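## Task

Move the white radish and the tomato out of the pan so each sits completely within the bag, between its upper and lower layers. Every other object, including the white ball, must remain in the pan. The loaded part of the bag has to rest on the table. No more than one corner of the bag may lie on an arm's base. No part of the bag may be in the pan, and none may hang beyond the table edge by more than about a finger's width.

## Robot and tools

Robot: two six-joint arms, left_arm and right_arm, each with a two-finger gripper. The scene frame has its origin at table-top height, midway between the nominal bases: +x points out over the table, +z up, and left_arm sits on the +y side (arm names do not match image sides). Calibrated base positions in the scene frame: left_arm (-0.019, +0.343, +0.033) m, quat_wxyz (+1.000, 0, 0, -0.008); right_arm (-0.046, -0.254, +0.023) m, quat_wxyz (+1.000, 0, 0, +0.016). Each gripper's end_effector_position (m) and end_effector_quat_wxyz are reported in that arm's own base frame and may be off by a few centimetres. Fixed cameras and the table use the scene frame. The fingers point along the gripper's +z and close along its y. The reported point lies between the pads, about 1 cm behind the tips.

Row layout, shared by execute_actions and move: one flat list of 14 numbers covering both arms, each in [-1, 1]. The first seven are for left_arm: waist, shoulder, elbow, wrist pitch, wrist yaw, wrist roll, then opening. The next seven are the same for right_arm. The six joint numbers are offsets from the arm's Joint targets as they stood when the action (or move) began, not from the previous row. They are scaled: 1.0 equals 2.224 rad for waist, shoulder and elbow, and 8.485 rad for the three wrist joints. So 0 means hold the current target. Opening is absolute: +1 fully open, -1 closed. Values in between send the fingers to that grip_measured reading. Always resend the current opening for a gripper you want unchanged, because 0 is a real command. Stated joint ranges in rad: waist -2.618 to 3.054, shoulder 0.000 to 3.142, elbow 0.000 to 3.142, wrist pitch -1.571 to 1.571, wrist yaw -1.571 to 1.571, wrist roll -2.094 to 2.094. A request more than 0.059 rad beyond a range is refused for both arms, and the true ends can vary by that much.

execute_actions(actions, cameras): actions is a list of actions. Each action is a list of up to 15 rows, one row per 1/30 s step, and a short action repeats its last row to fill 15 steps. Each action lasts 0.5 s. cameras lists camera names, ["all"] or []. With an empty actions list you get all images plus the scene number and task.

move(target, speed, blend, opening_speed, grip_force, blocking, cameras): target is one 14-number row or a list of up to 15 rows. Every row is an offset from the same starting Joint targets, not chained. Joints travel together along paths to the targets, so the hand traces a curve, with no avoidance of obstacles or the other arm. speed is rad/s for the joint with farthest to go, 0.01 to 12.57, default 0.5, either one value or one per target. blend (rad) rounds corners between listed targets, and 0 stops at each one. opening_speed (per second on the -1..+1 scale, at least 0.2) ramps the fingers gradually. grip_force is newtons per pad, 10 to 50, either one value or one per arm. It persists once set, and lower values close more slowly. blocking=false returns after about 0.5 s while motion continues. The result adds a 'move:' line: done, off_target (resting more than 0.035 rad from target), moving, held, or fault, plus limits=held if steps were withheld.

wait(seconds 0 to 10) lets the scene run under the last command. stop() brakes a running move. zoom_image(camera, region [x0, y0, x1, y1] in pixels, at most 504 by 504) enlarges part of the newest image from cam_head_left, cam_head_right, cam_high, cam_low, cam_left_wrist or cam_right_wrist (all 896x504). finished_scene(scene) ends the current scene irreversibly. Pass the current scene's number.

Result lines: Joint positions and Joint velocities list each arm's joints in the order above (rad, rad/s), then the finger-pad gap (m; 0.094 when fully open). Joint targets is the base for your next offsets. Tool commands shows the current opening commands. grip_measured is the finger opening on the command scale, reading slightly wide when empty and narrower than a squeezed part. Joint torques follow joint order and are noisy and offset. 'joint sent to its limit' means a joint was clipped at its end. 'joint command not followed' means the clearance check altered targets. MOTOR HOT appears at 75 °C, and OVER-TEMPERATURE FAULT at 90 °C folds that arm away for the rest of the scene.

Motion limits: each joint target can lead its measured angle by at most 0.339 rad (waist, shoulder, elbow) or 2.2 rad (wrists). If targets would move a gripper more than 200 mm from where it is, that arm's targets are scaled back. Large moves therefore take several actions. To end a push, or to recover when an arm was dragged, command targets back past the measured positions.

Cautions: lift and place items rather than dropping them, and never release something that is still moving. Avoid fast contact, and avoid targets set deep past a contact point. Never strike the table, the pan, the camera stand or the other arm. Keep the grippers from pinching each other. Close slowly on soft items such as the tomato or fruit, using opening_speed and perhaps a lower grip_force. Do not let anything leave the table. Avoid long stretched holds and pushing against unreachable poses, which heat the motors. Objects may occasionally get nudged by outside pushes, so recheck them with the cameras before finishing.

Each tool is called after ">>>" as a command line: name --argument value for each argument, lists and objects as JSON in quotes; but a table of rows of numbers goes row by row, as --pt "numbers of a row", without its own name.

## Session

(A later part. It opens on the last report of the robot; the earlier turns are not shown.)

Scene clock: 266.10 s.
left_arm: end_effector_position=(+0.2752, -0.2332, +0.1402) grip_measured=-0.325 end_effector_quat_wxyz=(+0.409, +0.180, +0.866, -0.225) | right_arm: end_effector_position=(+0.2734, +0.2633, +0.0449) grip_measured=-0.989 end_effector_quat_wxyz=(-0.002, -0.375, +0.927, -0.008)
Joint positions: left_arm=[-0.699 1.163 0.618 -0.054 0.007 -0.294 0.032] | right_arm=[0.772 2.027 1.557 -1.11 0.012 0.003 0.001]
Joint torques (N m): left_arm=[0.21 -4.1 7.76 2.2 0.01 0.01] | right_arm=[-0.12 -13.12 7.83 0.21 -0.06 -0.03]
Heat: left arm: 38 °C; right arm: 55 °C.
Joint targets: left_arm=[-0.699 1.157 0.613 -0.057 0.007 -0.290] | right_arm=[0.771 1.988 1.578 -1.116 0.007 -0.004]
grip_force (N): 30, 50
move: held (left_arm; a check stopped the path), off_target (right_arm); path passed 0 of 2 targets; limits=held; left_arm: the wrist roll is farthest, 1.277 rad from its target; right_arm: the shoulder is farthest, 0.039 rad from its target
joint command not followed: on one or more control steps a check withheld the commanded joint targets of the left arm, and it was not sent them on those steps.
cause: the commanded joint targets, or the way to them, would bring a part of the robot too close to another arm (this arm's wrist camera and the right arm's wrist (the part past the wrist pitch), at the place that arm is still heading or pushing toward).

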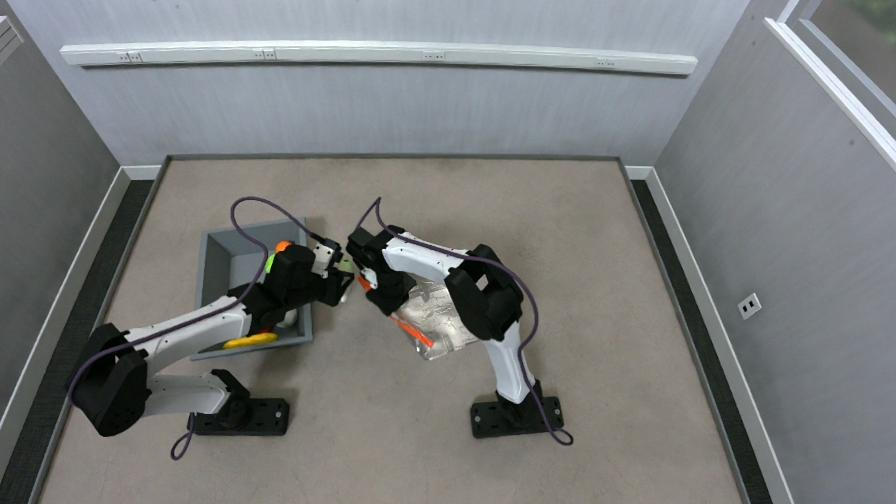

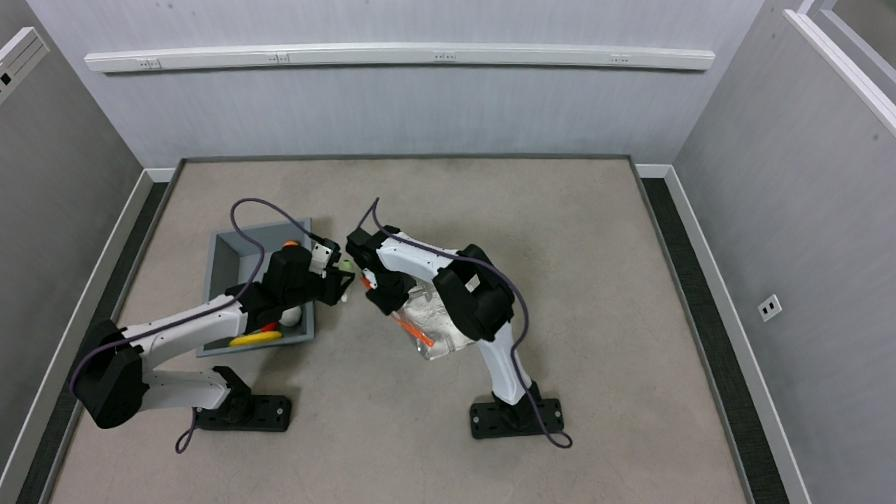

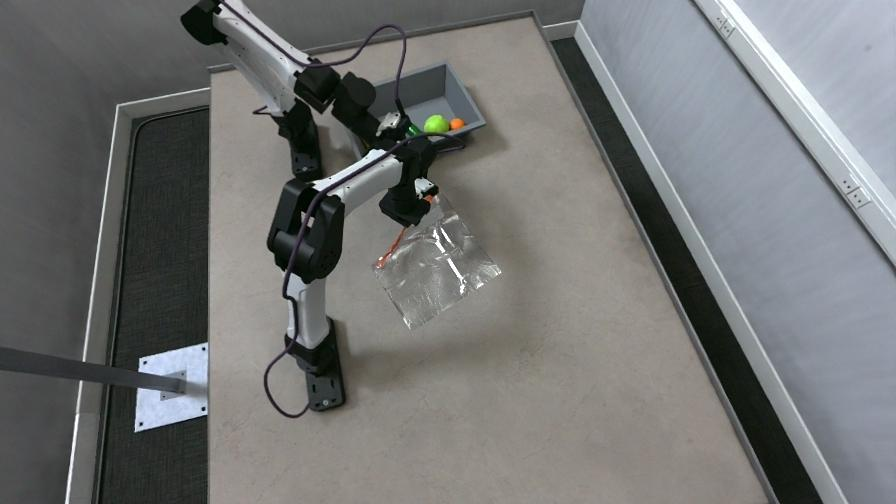

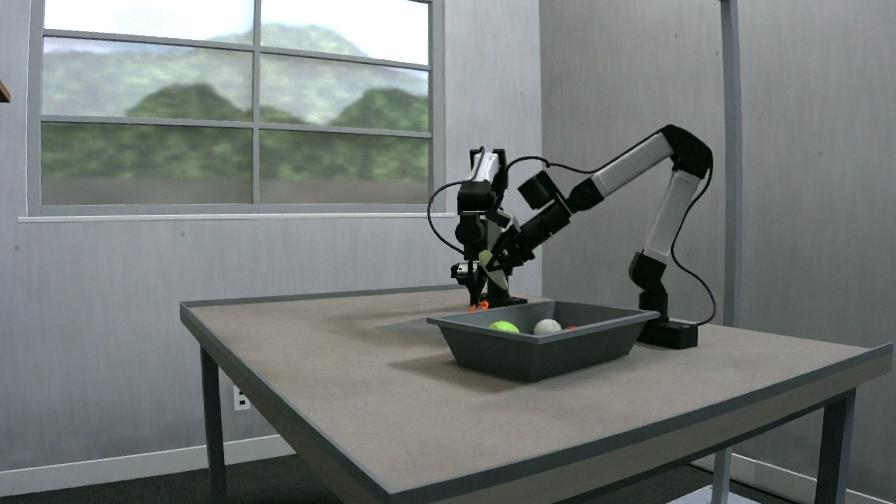

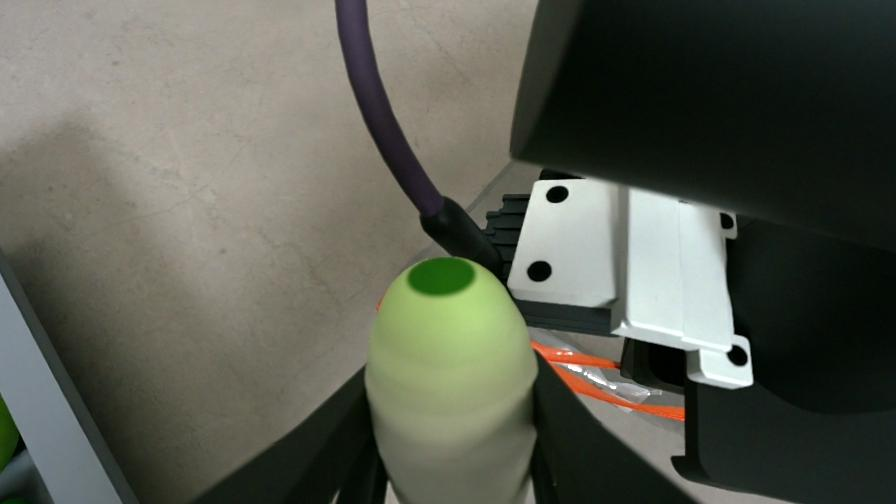

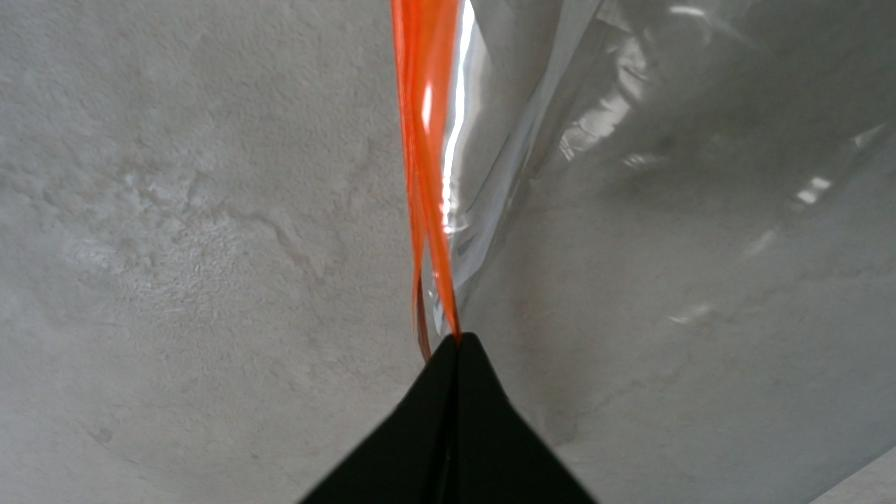

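>>> move --pt "0.022 -0.0796 -0.1178 0.0338 0 -0.151 -0.5 0 0 0 0 0 0 -1" --pt "-0.0112 0.2855 0.4348 -0.1534 0 -0.151 -0.5 0 0 0 0 0 0 -1" --pt "-0.0112 0.3201 0.2778 -0.1032 0 -0.151 -0.5 0 0 0 0 0 0 -1" --speed 0.8 --blend 0.05 --cameras '["cam_left_wrist","cam_low","cam_head_left"]'

>>> zoom_image --camera "cam_low" --region '[400, 230, 560, 340]'

>>> zoom_image --camera "cam_head_left" --region '[300, 220, 460, 340]'

Scene clock: 269.77 s.
left_arm: end_effector_position=(+0.2852, -0.2346, +0.1275) grip_measured=-0.325 end_effector_quat_wxyz=(+0.123, -0.404, +0.867, -0.264) | right_arm: end_effector_position=(+0.2734, +0.2633, +0.0449) grip_measured=-0.989 end_effector_quat_wxyz=(-0.002, -0.375, +0.927, -0.008)
Joint positions: left_arm=[-0.685 1.428 1.023 -0.576 0.007 -1.559 0.032] | right_arm=[0.772 2.027 1.557 -1.11 0.012 0.003 0.001]
Joint torques (N m): left_arm=[0.27 -6.02 7.36 1.59 -0.06 0] | right_arm=[-0.1 -13.12 7.83 0.21 -0.07 -0.03]
Heat: left arm: 38 °C; right arm: 55 °C.
Joint targets: left_arm=[-0.685 1.423 1.018 -0.578 0.007 -1.559] | right_arm=[0.771 1.988 1.578 -1.116 0.007 -0.004]
grip_force (N): 30, 50
move: held (left_arm; a check stopped the path), off_target (right_arm); path passed 1 of 3 targets; limits=held; left_arm: the shoulder is farthest, 0.441 rad from its target; right_arm: the shoulder is farthest, 0.039 rad from its target
joint command not followed: on one or more control steps a check withheld the commanded joint targets of the left arm, and it was not sent them on those steps.
cause: the commanded joint targets, or the way to them, would bring a part of the robot too close to another arm (this arm's gripper housing and the right arm's wrist (the part past the wrist pitch), along the way the arms are being sent, or toward where that arm still pushes).
Images, in order (width x height): cam_head_left 896x504, cam_low 896x504, cam_left_wrist 896x504.

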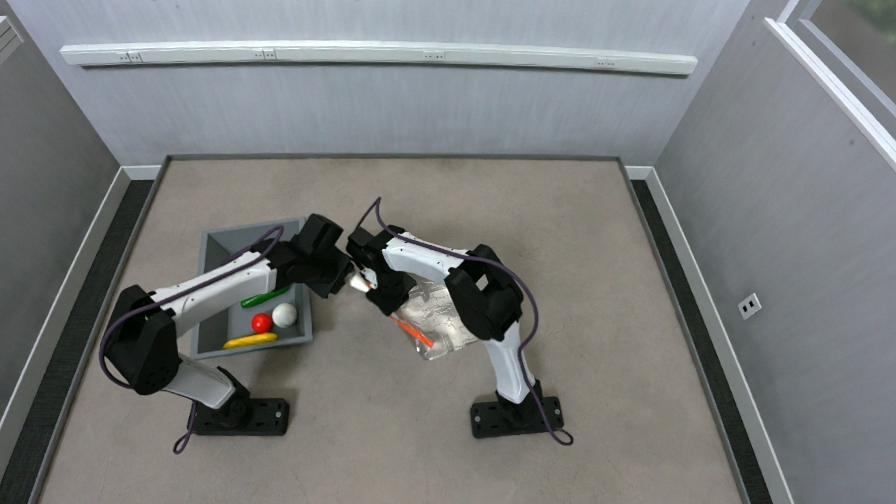

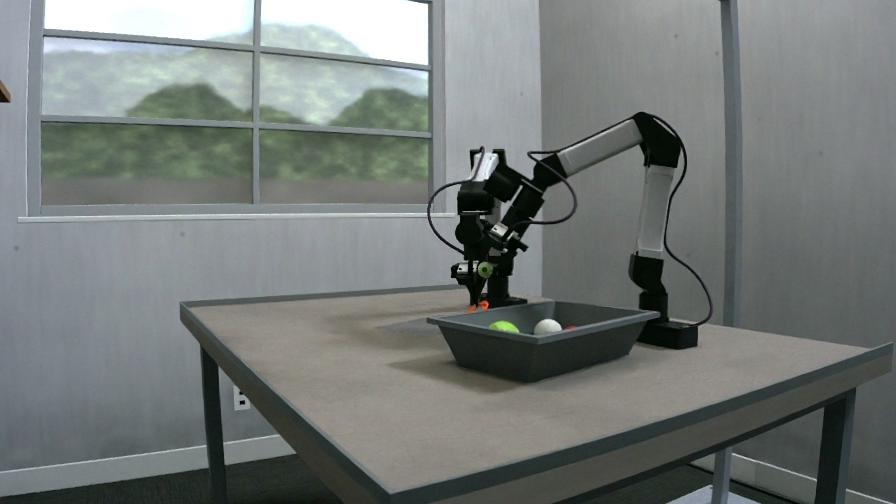

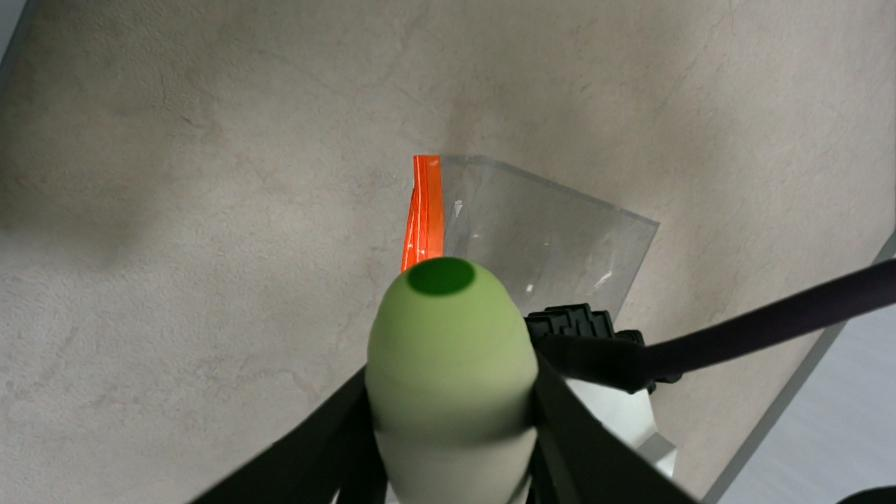

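Scaled by 3.150 from the camera's 896x504 image, which has a finer 1280x720 frame.

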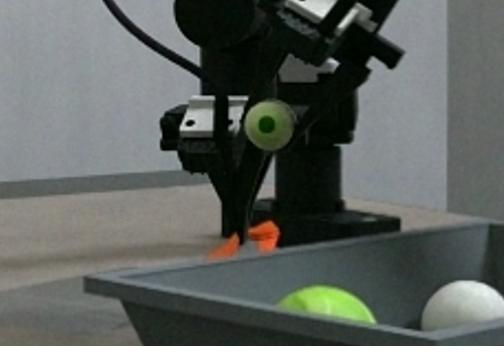

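Scaled by 3.150 from the camera's 896x504 image, which has a finer 1280x720 frame.

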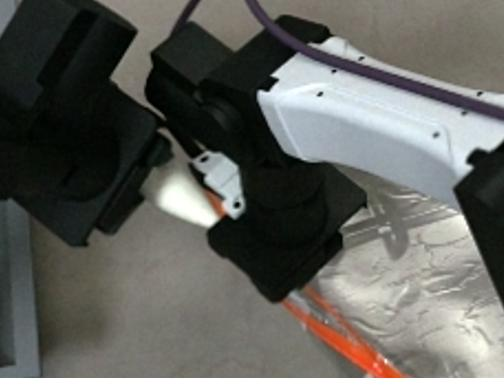

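>>> move --target '[0.0832,0,0,0,0,0,-0.5,0,0,0,0,0,0,-1]' --speed 0.6

>>> move --target '[0,0,0,0,0,0,-0.5,-0.0688,0.0049,0.0076,-0.0007,0,-0.018,-1]' --speed 0.3 --cameras '["all"]'

>>> zoom_image --camera "cam_head_left" --region '[300, 220, 460, 380]'

Scene clock: 271.03 s.
left_arm: end_effector_position=(+0.3229, -0.1791, +0.1275) grip_measured=-0.325 end_effector_quat_wxyz=(+0.146, -0.481, +0.827, -0.251) | right_arm: end_effector_position=(+0.2734, +0.2633, +0.0449) grip_measured=-0.989 end_effector_quat_wxyz=(-0.002, -0.375, +0.927, -0.008)
Joint positions: left_arm=[-0.503 1.428 1.023 -0.576 0.007 -1.559 0.032] | right_arm=[0.772 2.027 1.557 -1.11 0.012 0.003 0.001]
Joint torques (N m): left_arm=[0.49 -6.01 7.42 1.58 -0.06 0] | right_arm=[-0.12 -13.12 7.84 0.21 -0.07 -0.03]
Heat: left arm: 38 °C; right arm: 55 °C.
Joint targets: left_arm=[-0.500 1.423 1.018 -0.578 0.007 -1.559] | right_arm=[0.771 1.988 1.578 -1.116 0.007 -0.004]
grip_force (N): 30, 50
move: off_target (right_arm); right_arm: the shoulder is farthest, 0.039 rad from its target

Scene clock: 272.23 s.
left_arm: end_effector_position=(+0.3229, -0.1791, +0.1275) grip_measured=-0.325 end_effector_quat_wxyz=(+0.146, -0.481, +0.827, -0.251) | right_arm: end_effector_position=(+0.3117, +0.2194, +0.0476) grip_measured=-0.989 end_effector_quat_wxyz=(-0.001, -0.374, +0.927, -0.007)
Joint positions: left_arm=[-0.503 1.428 1.023 -0.576 0.007 -1.559 0.032] | right_arm=[0.619 2.027 1.568 -1.117 0.012 -0.149 0.001]
Joint torques (N m): left_arm=[0.49 -5.98 7.43 1.58 -0.06 -0.01] | right_arm=[-0.18 -12.15 8.43 0.22 -0.07 -0.06]
Heat: left arm: 38 °C; right arm: 55 °C.
Joint targets: left_arm=[-0.500 1.423 1.018 -0.578 0.007 -1.559] | right_arm=[0.618 1.999 1.594 -1.122 0.008 -0.157]
grip_force (N): 30, 50
move: done

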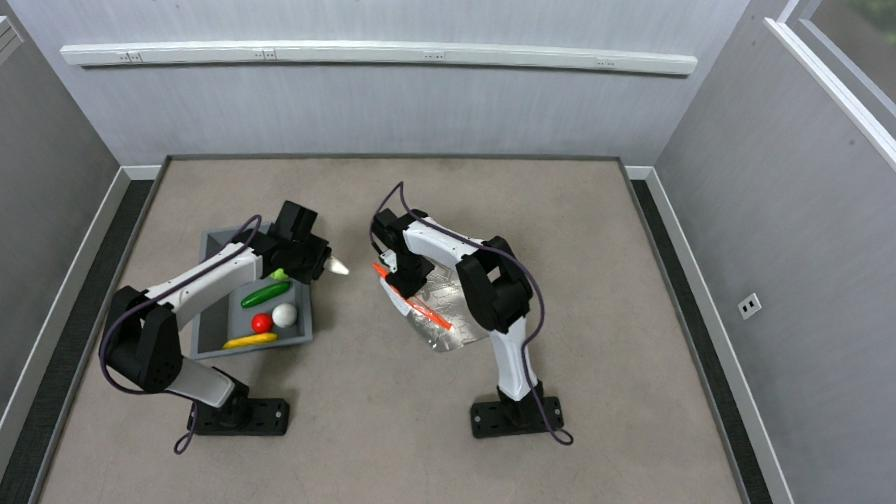

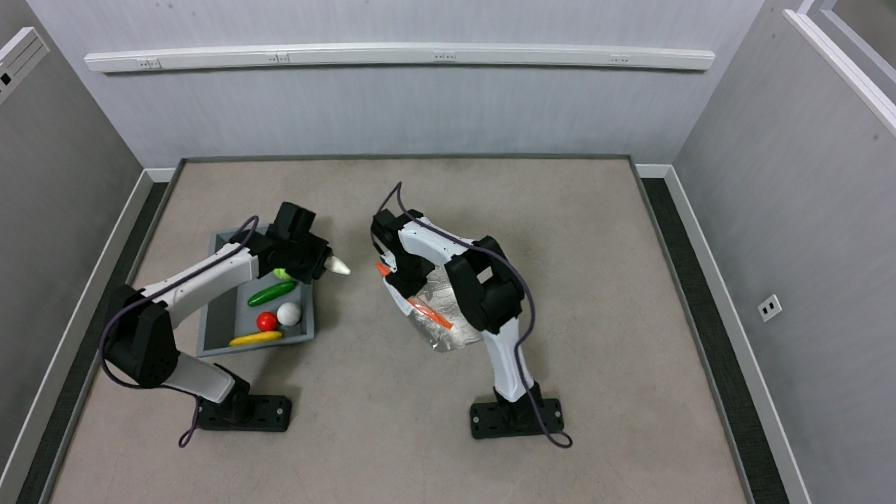

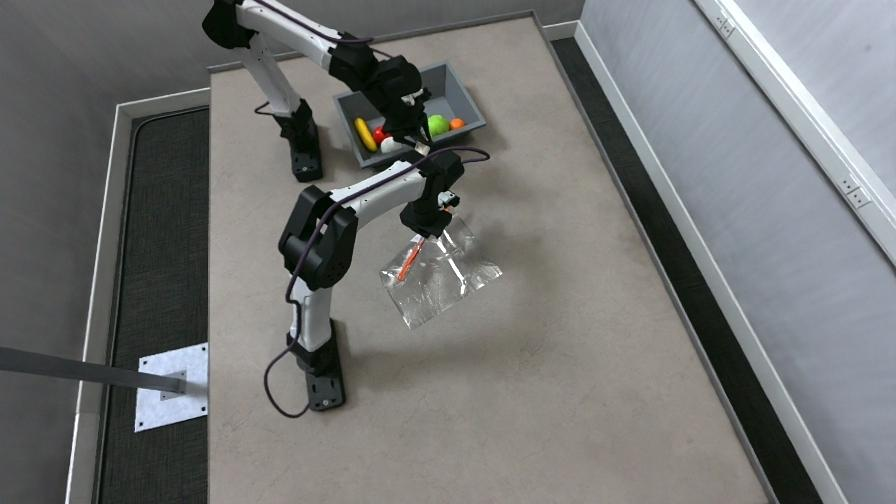

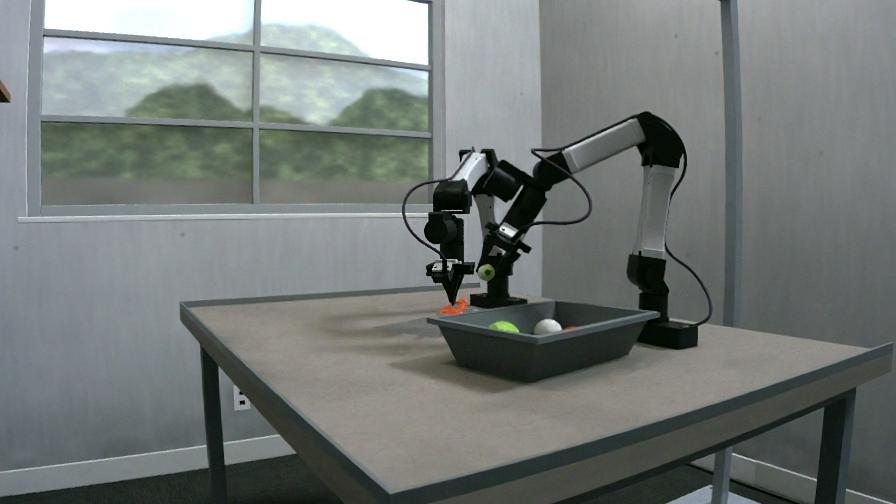

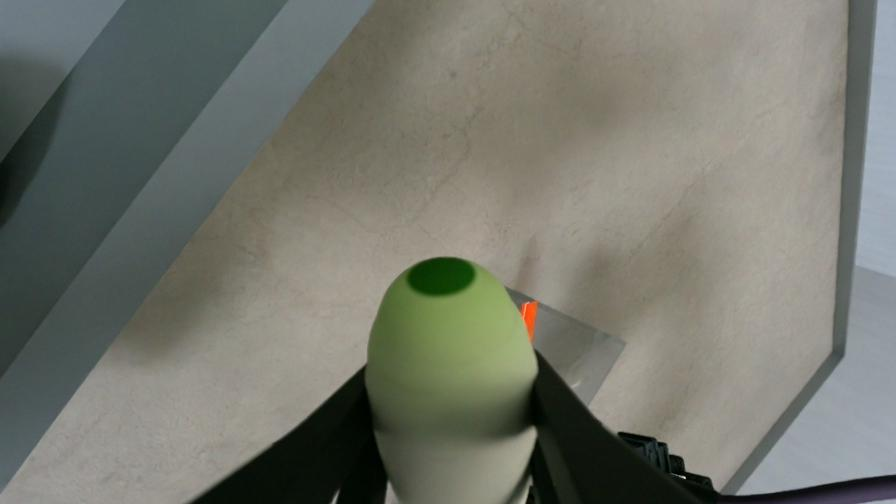

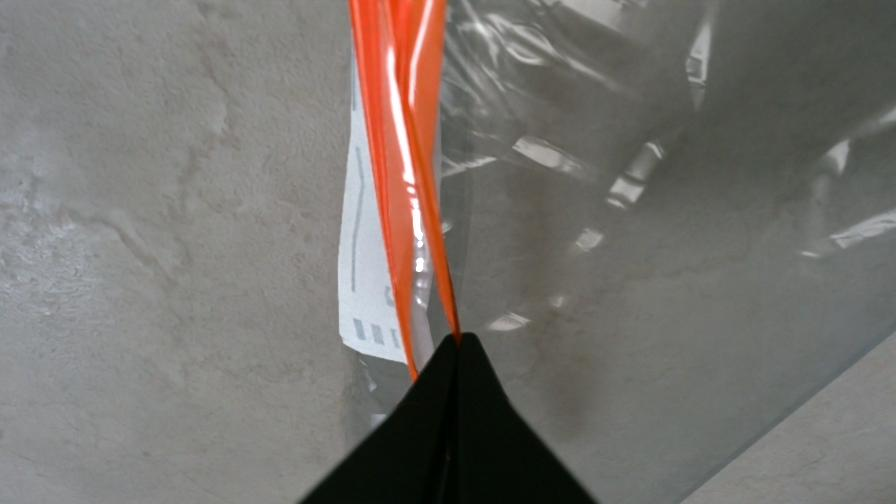

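Scaled by 3.150 from the camera's 896x504 image, which has a finer 1280x720 frame.

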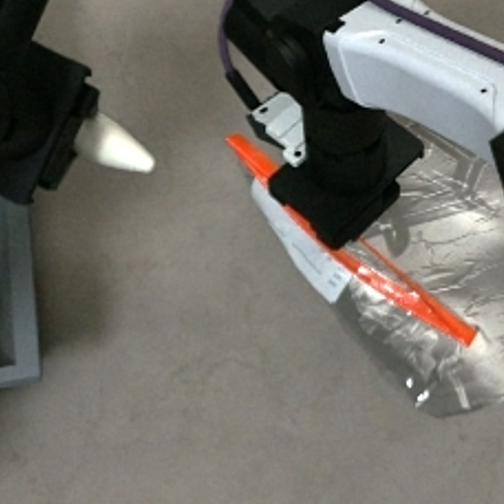

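>>> move --pt "-0.1007 0.1659 0.2527 -0.092 0 0 -0.5 0 0 0 0 0 0 -1" --pt "-0.1007 0.2005 0.0957 -0.0418 0 0 -0.5 0 0 0 0 0 0 -1" --speed 0.8 --blend 0.05 --cameras '["cam_left_wrist","cam_low","cam_head_left"]'

>>> zoom_image --camera "cam_low" --region '[400, 230, 560, 340]'

>>> zoom_image --camera "cam_head_left" --region '[300, 220, 460, 380]'

Scene clock: 275.27 s.
left_arm: end_effector_position=(+0.2479, -0.2190, +0.0249) grip_measured=-0.325 end_effector_quat_wxyz=(-0.002, -0.408, +0.913, -0.005) | right_arm: end_effector_position=(+0.3117, +0.2194, +0.0476) grip_measured=-0.989 end_effector_quat_wxyz=(-0.001, -0.375, +0.927, -0.007)
Joint positions: left_arm=[-0.72 1.859 1.238 -0.943 0.007 -1.559 0.032] | right_arm=[0.619 2.027 1.568 -1.117 0.012 -0.149 0.001]
Joint torques (N m): left_arm=[-0.12 -7.46 5.76 0.47 -0.07 -0.03] | right_arm=[-0.1 -12.18 8.42 0.22 -0.07 -0.03]
Heat: left arm: 37 °C; right arm: 55 °C.
Joint targets: left_arm=[-0.724 1.869 1.231 -0.933 0.007 -1.559] | right_arm=[0.618 1.999 1.594 -1.122 0.008 -0.157]
grip_force (N): 30, 50
move: done
Images, in order (width x height): cam_head_left 896x504, cam_low 896x504, cam_left_wrist 896x504.

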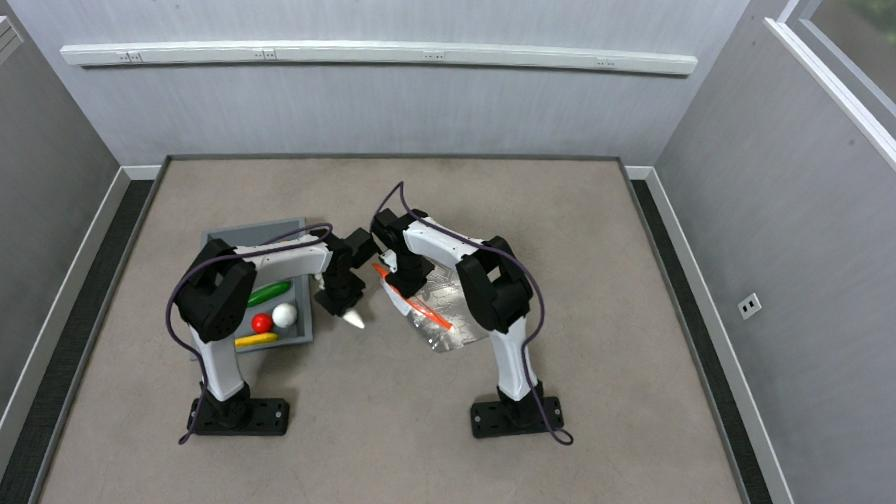

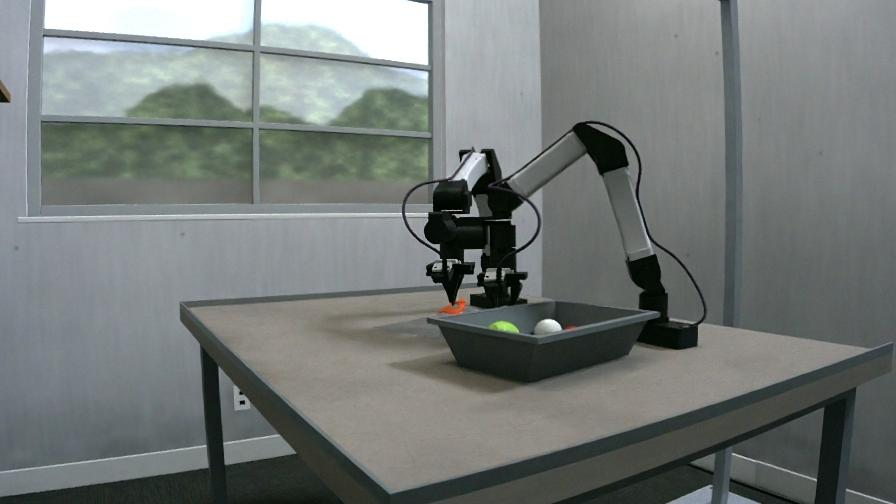

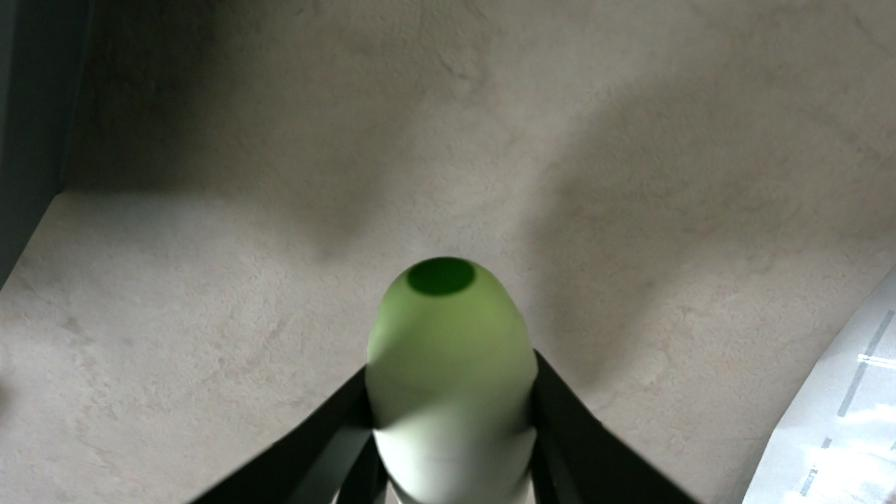

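Scaled by 3.150 from the camera's 896x504 image, which has a finer 1280x720 frame.

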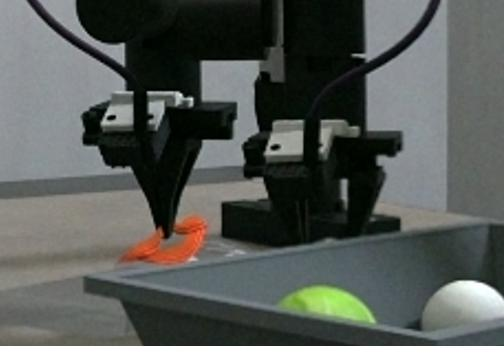

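Scaled by 3.150 from the camera's 896x504 image, which has a finer 1280x720 frame.

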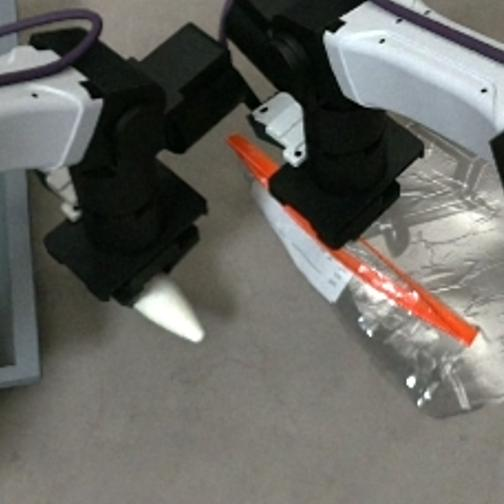

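>>> move --target '[0,0.0225,-0.0286,0.0134,0,0,-0.5,0,0,0,0,0,0,-1]' --speed 0.1 --cameras '["cam_low"]'

>>> zoom_image --camera "cam_low" --region '[440, 250, 560, 320]'

Scene clock: 277.17 s.
left_arm: end_effector_position=(+0.2498, -0.2207, -0.0021) grip_measured=-0.325 end_effector_quat_wxyz=(+0.000, -0.408, +0.913, -0.010) | right_arm: end_effector_position=(+0.3117, +0.2194, +0.0476) grip_measured=-0.989 end_effector_quat_wxyz=(-0.001, -0.375, +0.927, -0.007)
Joint positions: left_arm=[-0.72 1.901 1.177 -0.829 0.007 -1.559 0.032] | right_arm=[0.619 2.027 1.568 -1.117 0.012 -0.149 0.001]
Joint torques (N m): left_arm=[-0.09 -7.05 5.18 0.48 -0.06 -0.03] | right_arm=[-0.1 -12.18 8.46 0.22 -0.07 -0.03]
Heat: left arm: 36 °C; right arm: 55 °C.
Joint targets: left_arm=[-0.724 1.919 1.167 -0.819 0.007 -1.559] | right_arm=[0.618 1.999 1.594 -1.122 0.008 -0.157]
grip_force (N): 30, 50
move: done
Images, in order (width x height): cam_low 896x504.

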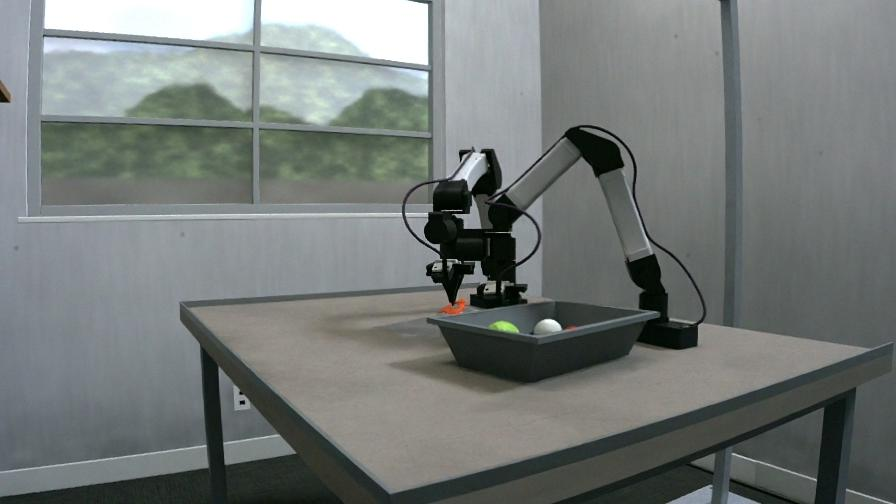

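Scaled by 4.200 from the camera's 896x504 image, which has a finer 1280x720 frame.

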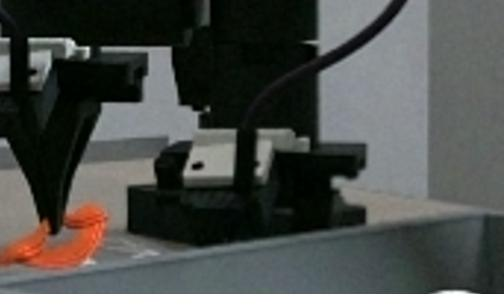

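>>> move --target '[0,0.0106,-0.0095,0.0053,0,0,-0.5,0,0,0,0,0,0,-1]' --speed 0.05

Scene clock: 278.60 s.
left_arm: end_effector_position=(+0.2498, -0.2207, -0.0115) grip_measured=-0.325 end_effector_quat_wxyz=(+0.000, -0.408, +0.913, -0.009) | right_arm: end_effector_position=(+0.3117, +0.2194, +0.0476) grip_measured=-0.989 end_effector_quat_wxyz=(-0.001, -0.375, +0.927, -0.007)
Joint positions: left_arm=[-0.72 1.919 1.16 -0.794 0.007 -1.559 0.032] | right_arm=[0.619 2.027 1.568 -1.117 0.012 -0.149 0.001]
Joint torques (N m): left_arm=[-0.1 -6.68 4.75 0.6 -0.07 -0.05] | right_arm=[-0.09 -12.18 8.44 0.22 -0.07 -0.03]
Heat: left arm: 36 °C; right arm: 55 °C.
Joint targets: left_arm=[-0.724 1.943 1.146 -0.774 0.007 -1.559] | right_arm=[0.618 1.999 1.594 -1.122 0.008 -0.157]
grip_force (N): 30, 50
move: done

>>> move --target '[0,0.0098,-0.0088,0.005,0,0,-0.5,0,0,0,0,0,0,-1]' --speed 0.05

Scene clock: 279.90 s.
left_arm: end_effector_position=(+0.2498, -0.2207, -0.0133) grip_measured=-0.325 end_effector_quat_wxyz=(+0.001, -0.408, +0.913, -0.011) | right_arm: end_effector_position=(+0.3117, +0.2194, +0.0476) grip_measured=-0.989 end_effector_quat_wxyz=(-0.001, -0.375, +0.927, -0.007)
Joint positions: left_arm=[-0.72 1.919 1.152 -0.782 0.007 -1.559 0.032] | right_arm=[0.619 2.027 1.568 -1.117 0.012 -0.149 0.001]
Joint torques (N m): left_arm=[-0.08 -4.94 3.62 0.96 -0.06 -0.03] | right_arm=[-0.12 -12.19 8.43 0.22 -0.08 -0.03]
Heat: left arm: 36 °C; right arm: 55 °C.
Joint targets: left_arm=[-0.724 1.964 1.126 -0.731 0.007 -1.559] | right_arm=[0.618 1.999 1.594 -1.122 0.008 -0.157]
grip_force (N): 30, 50
move: off_target (left_arm); left_arm: the wrist pitch is farthest, 0.051 rad from its target

>>> move --pt "0 -0.018 0.0162 -0.0093 0 0 -0.5 0 0 0 0 0 0 -1" --pt "0 -0.018 0.0162 -0.0093 0 0 0.0 0 0 0 0 0 0 -1" --pt "0 -0.0599 0.0816 -0.0373 0 0 0.0 0 0 0 0 0 0 -1" --pt "0 -0.0599 0.0816 -0.0373 0 0.3689 0.0 0 0 0 0 0 0 -1" --speed '[0.1,0.1,0.3,1.5]' --opening_speed 0.5 --cameras '["cam_left_wrist","cam_low","cam_head_left"]'

Scene clock: 287.37 s.
left_arm: end_effector_position=(+0.2440, -0.2156, +0.0392) grip_measured=-0.002 end_effector_quat_wxyz=(-0.012, +0.908, +0.419, -0.009) | right_arm: end_effector_position=(+0.3117, +0.2194, +0.0476) grip_measured=-0.989 end_effector_quat_wxyz=(-0.001, -0.375, +0.927, -0.007)
Joint positions: left_arm=[-0.72 1.854 1.291 -1.037 0.007 1.558 0.047] | right_arm=[0.619 2.027 1.568 -1.117 0.012 -0.149 0.001]
Joint torques (N m): left_arm=[-0.12 -10 8.16 0.11 0.07 0.09] | right_arm=[-0.09 -12.18 8.42 0.21 -0.07 -0.03]
Heat: left arm: 35 °C; right arm: 55 °C.
Joint targets: left_arm=[-0.724 1.831 1.308 -1.048 0.007 1.571] | right_arm=[0.618 1.999 1.594 -1.122 0.008 -0.157]
grip_force (N): 30, 50
move: done
Images, in order (width x height): cam_head_left 896x504, cam_low 896x504, cam_left_wrist 896x504.

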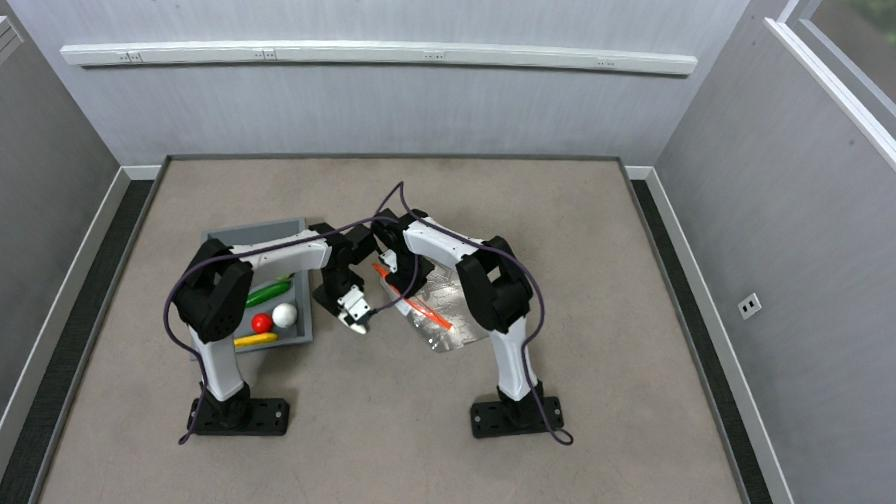

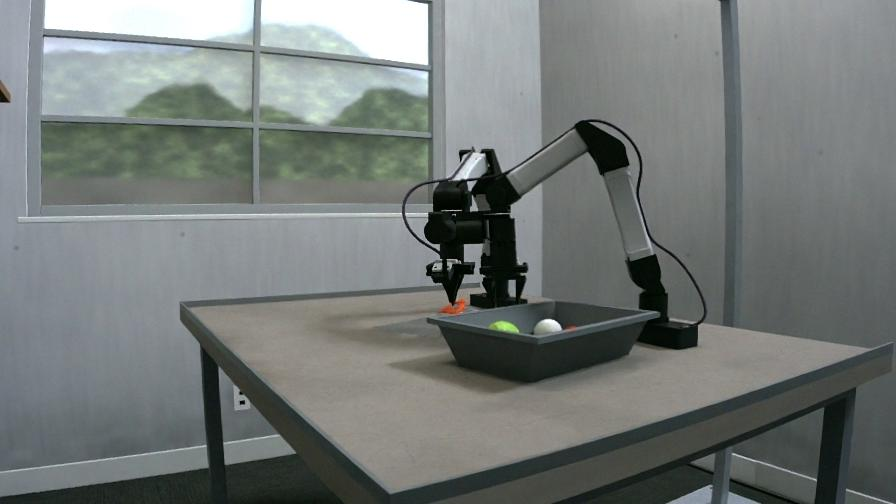

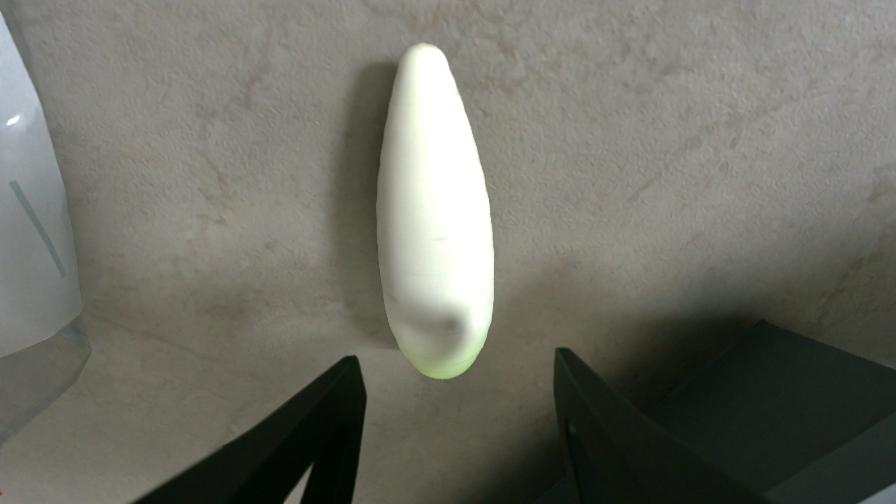

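>>> move --pt "0.027 0 0 0 0 -0.004 0.1 0 0 0 0 0 0 -1" --pt "0.027 0.0528 -0.065 0.0309 0 -0.004 0.1 0 0 0 0 0 0 -1" --pt "0.027 0.0528 -0.065 0.0309 0 -0.004 -0.5 0 0 0 0 0 0 -1" --speed 0.25 --opening_speed 0.5 --cameras '["cam_left_wrist"]'

Scene clock: 292.03 s.
left_arm: end_effector_position=(+0.2633, -0.2090, -0.0129) grip_measured=-0.369 end_effector_quat_wxyz=(+0.009, +0.895, +0.447, +0.000) | right_arm: end_effector_position=(+0.3117, +0.2194, +0.0476) grip_measured=-0.989 end_effector_quat_wxyz=(-0.001, -0.375, +0.927, -0.007)
Joint positions: left_arm=[-0.667 1.933 1.172 -0.795 0.007 1.549 0.03] | right_arm=[0.619 2.027 1.568 -1.117 0.012 -0.149 0.001]
Joint torques (N m): left_arm=[0.46 -7.32 5.18 0.45 0.07 -0.15] | right_arm=[-0.09 -12.19 8.43 0.22 -0.07 -0.03]
Heat: left arm: 35 °C; right arm: 54 °C.
Joint targets: left_arm=[-0.664 1.948 1.163 -0.786 0.007 1.537] | right_arm=[0.618 1.999 1.594 -1.122 0.008 -0.157]
grip_force (N): 30, 50
move: done
Images, in order (width x height): cam_left_wrist 896x504.

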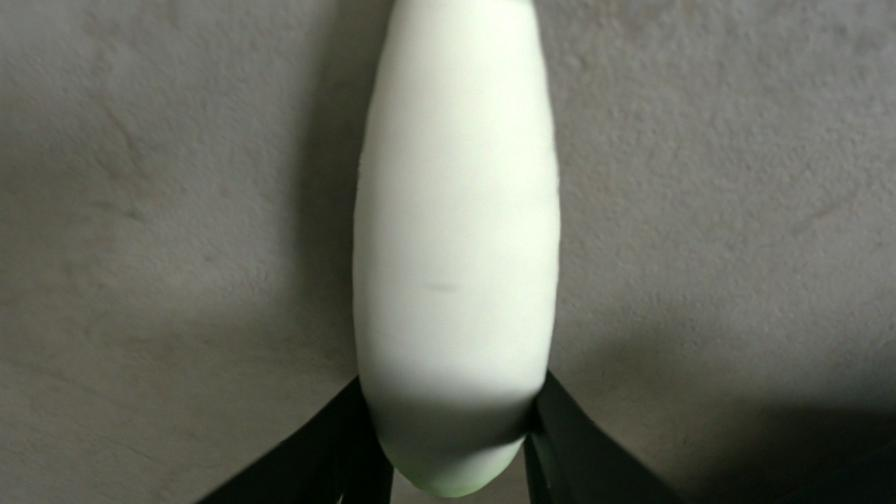

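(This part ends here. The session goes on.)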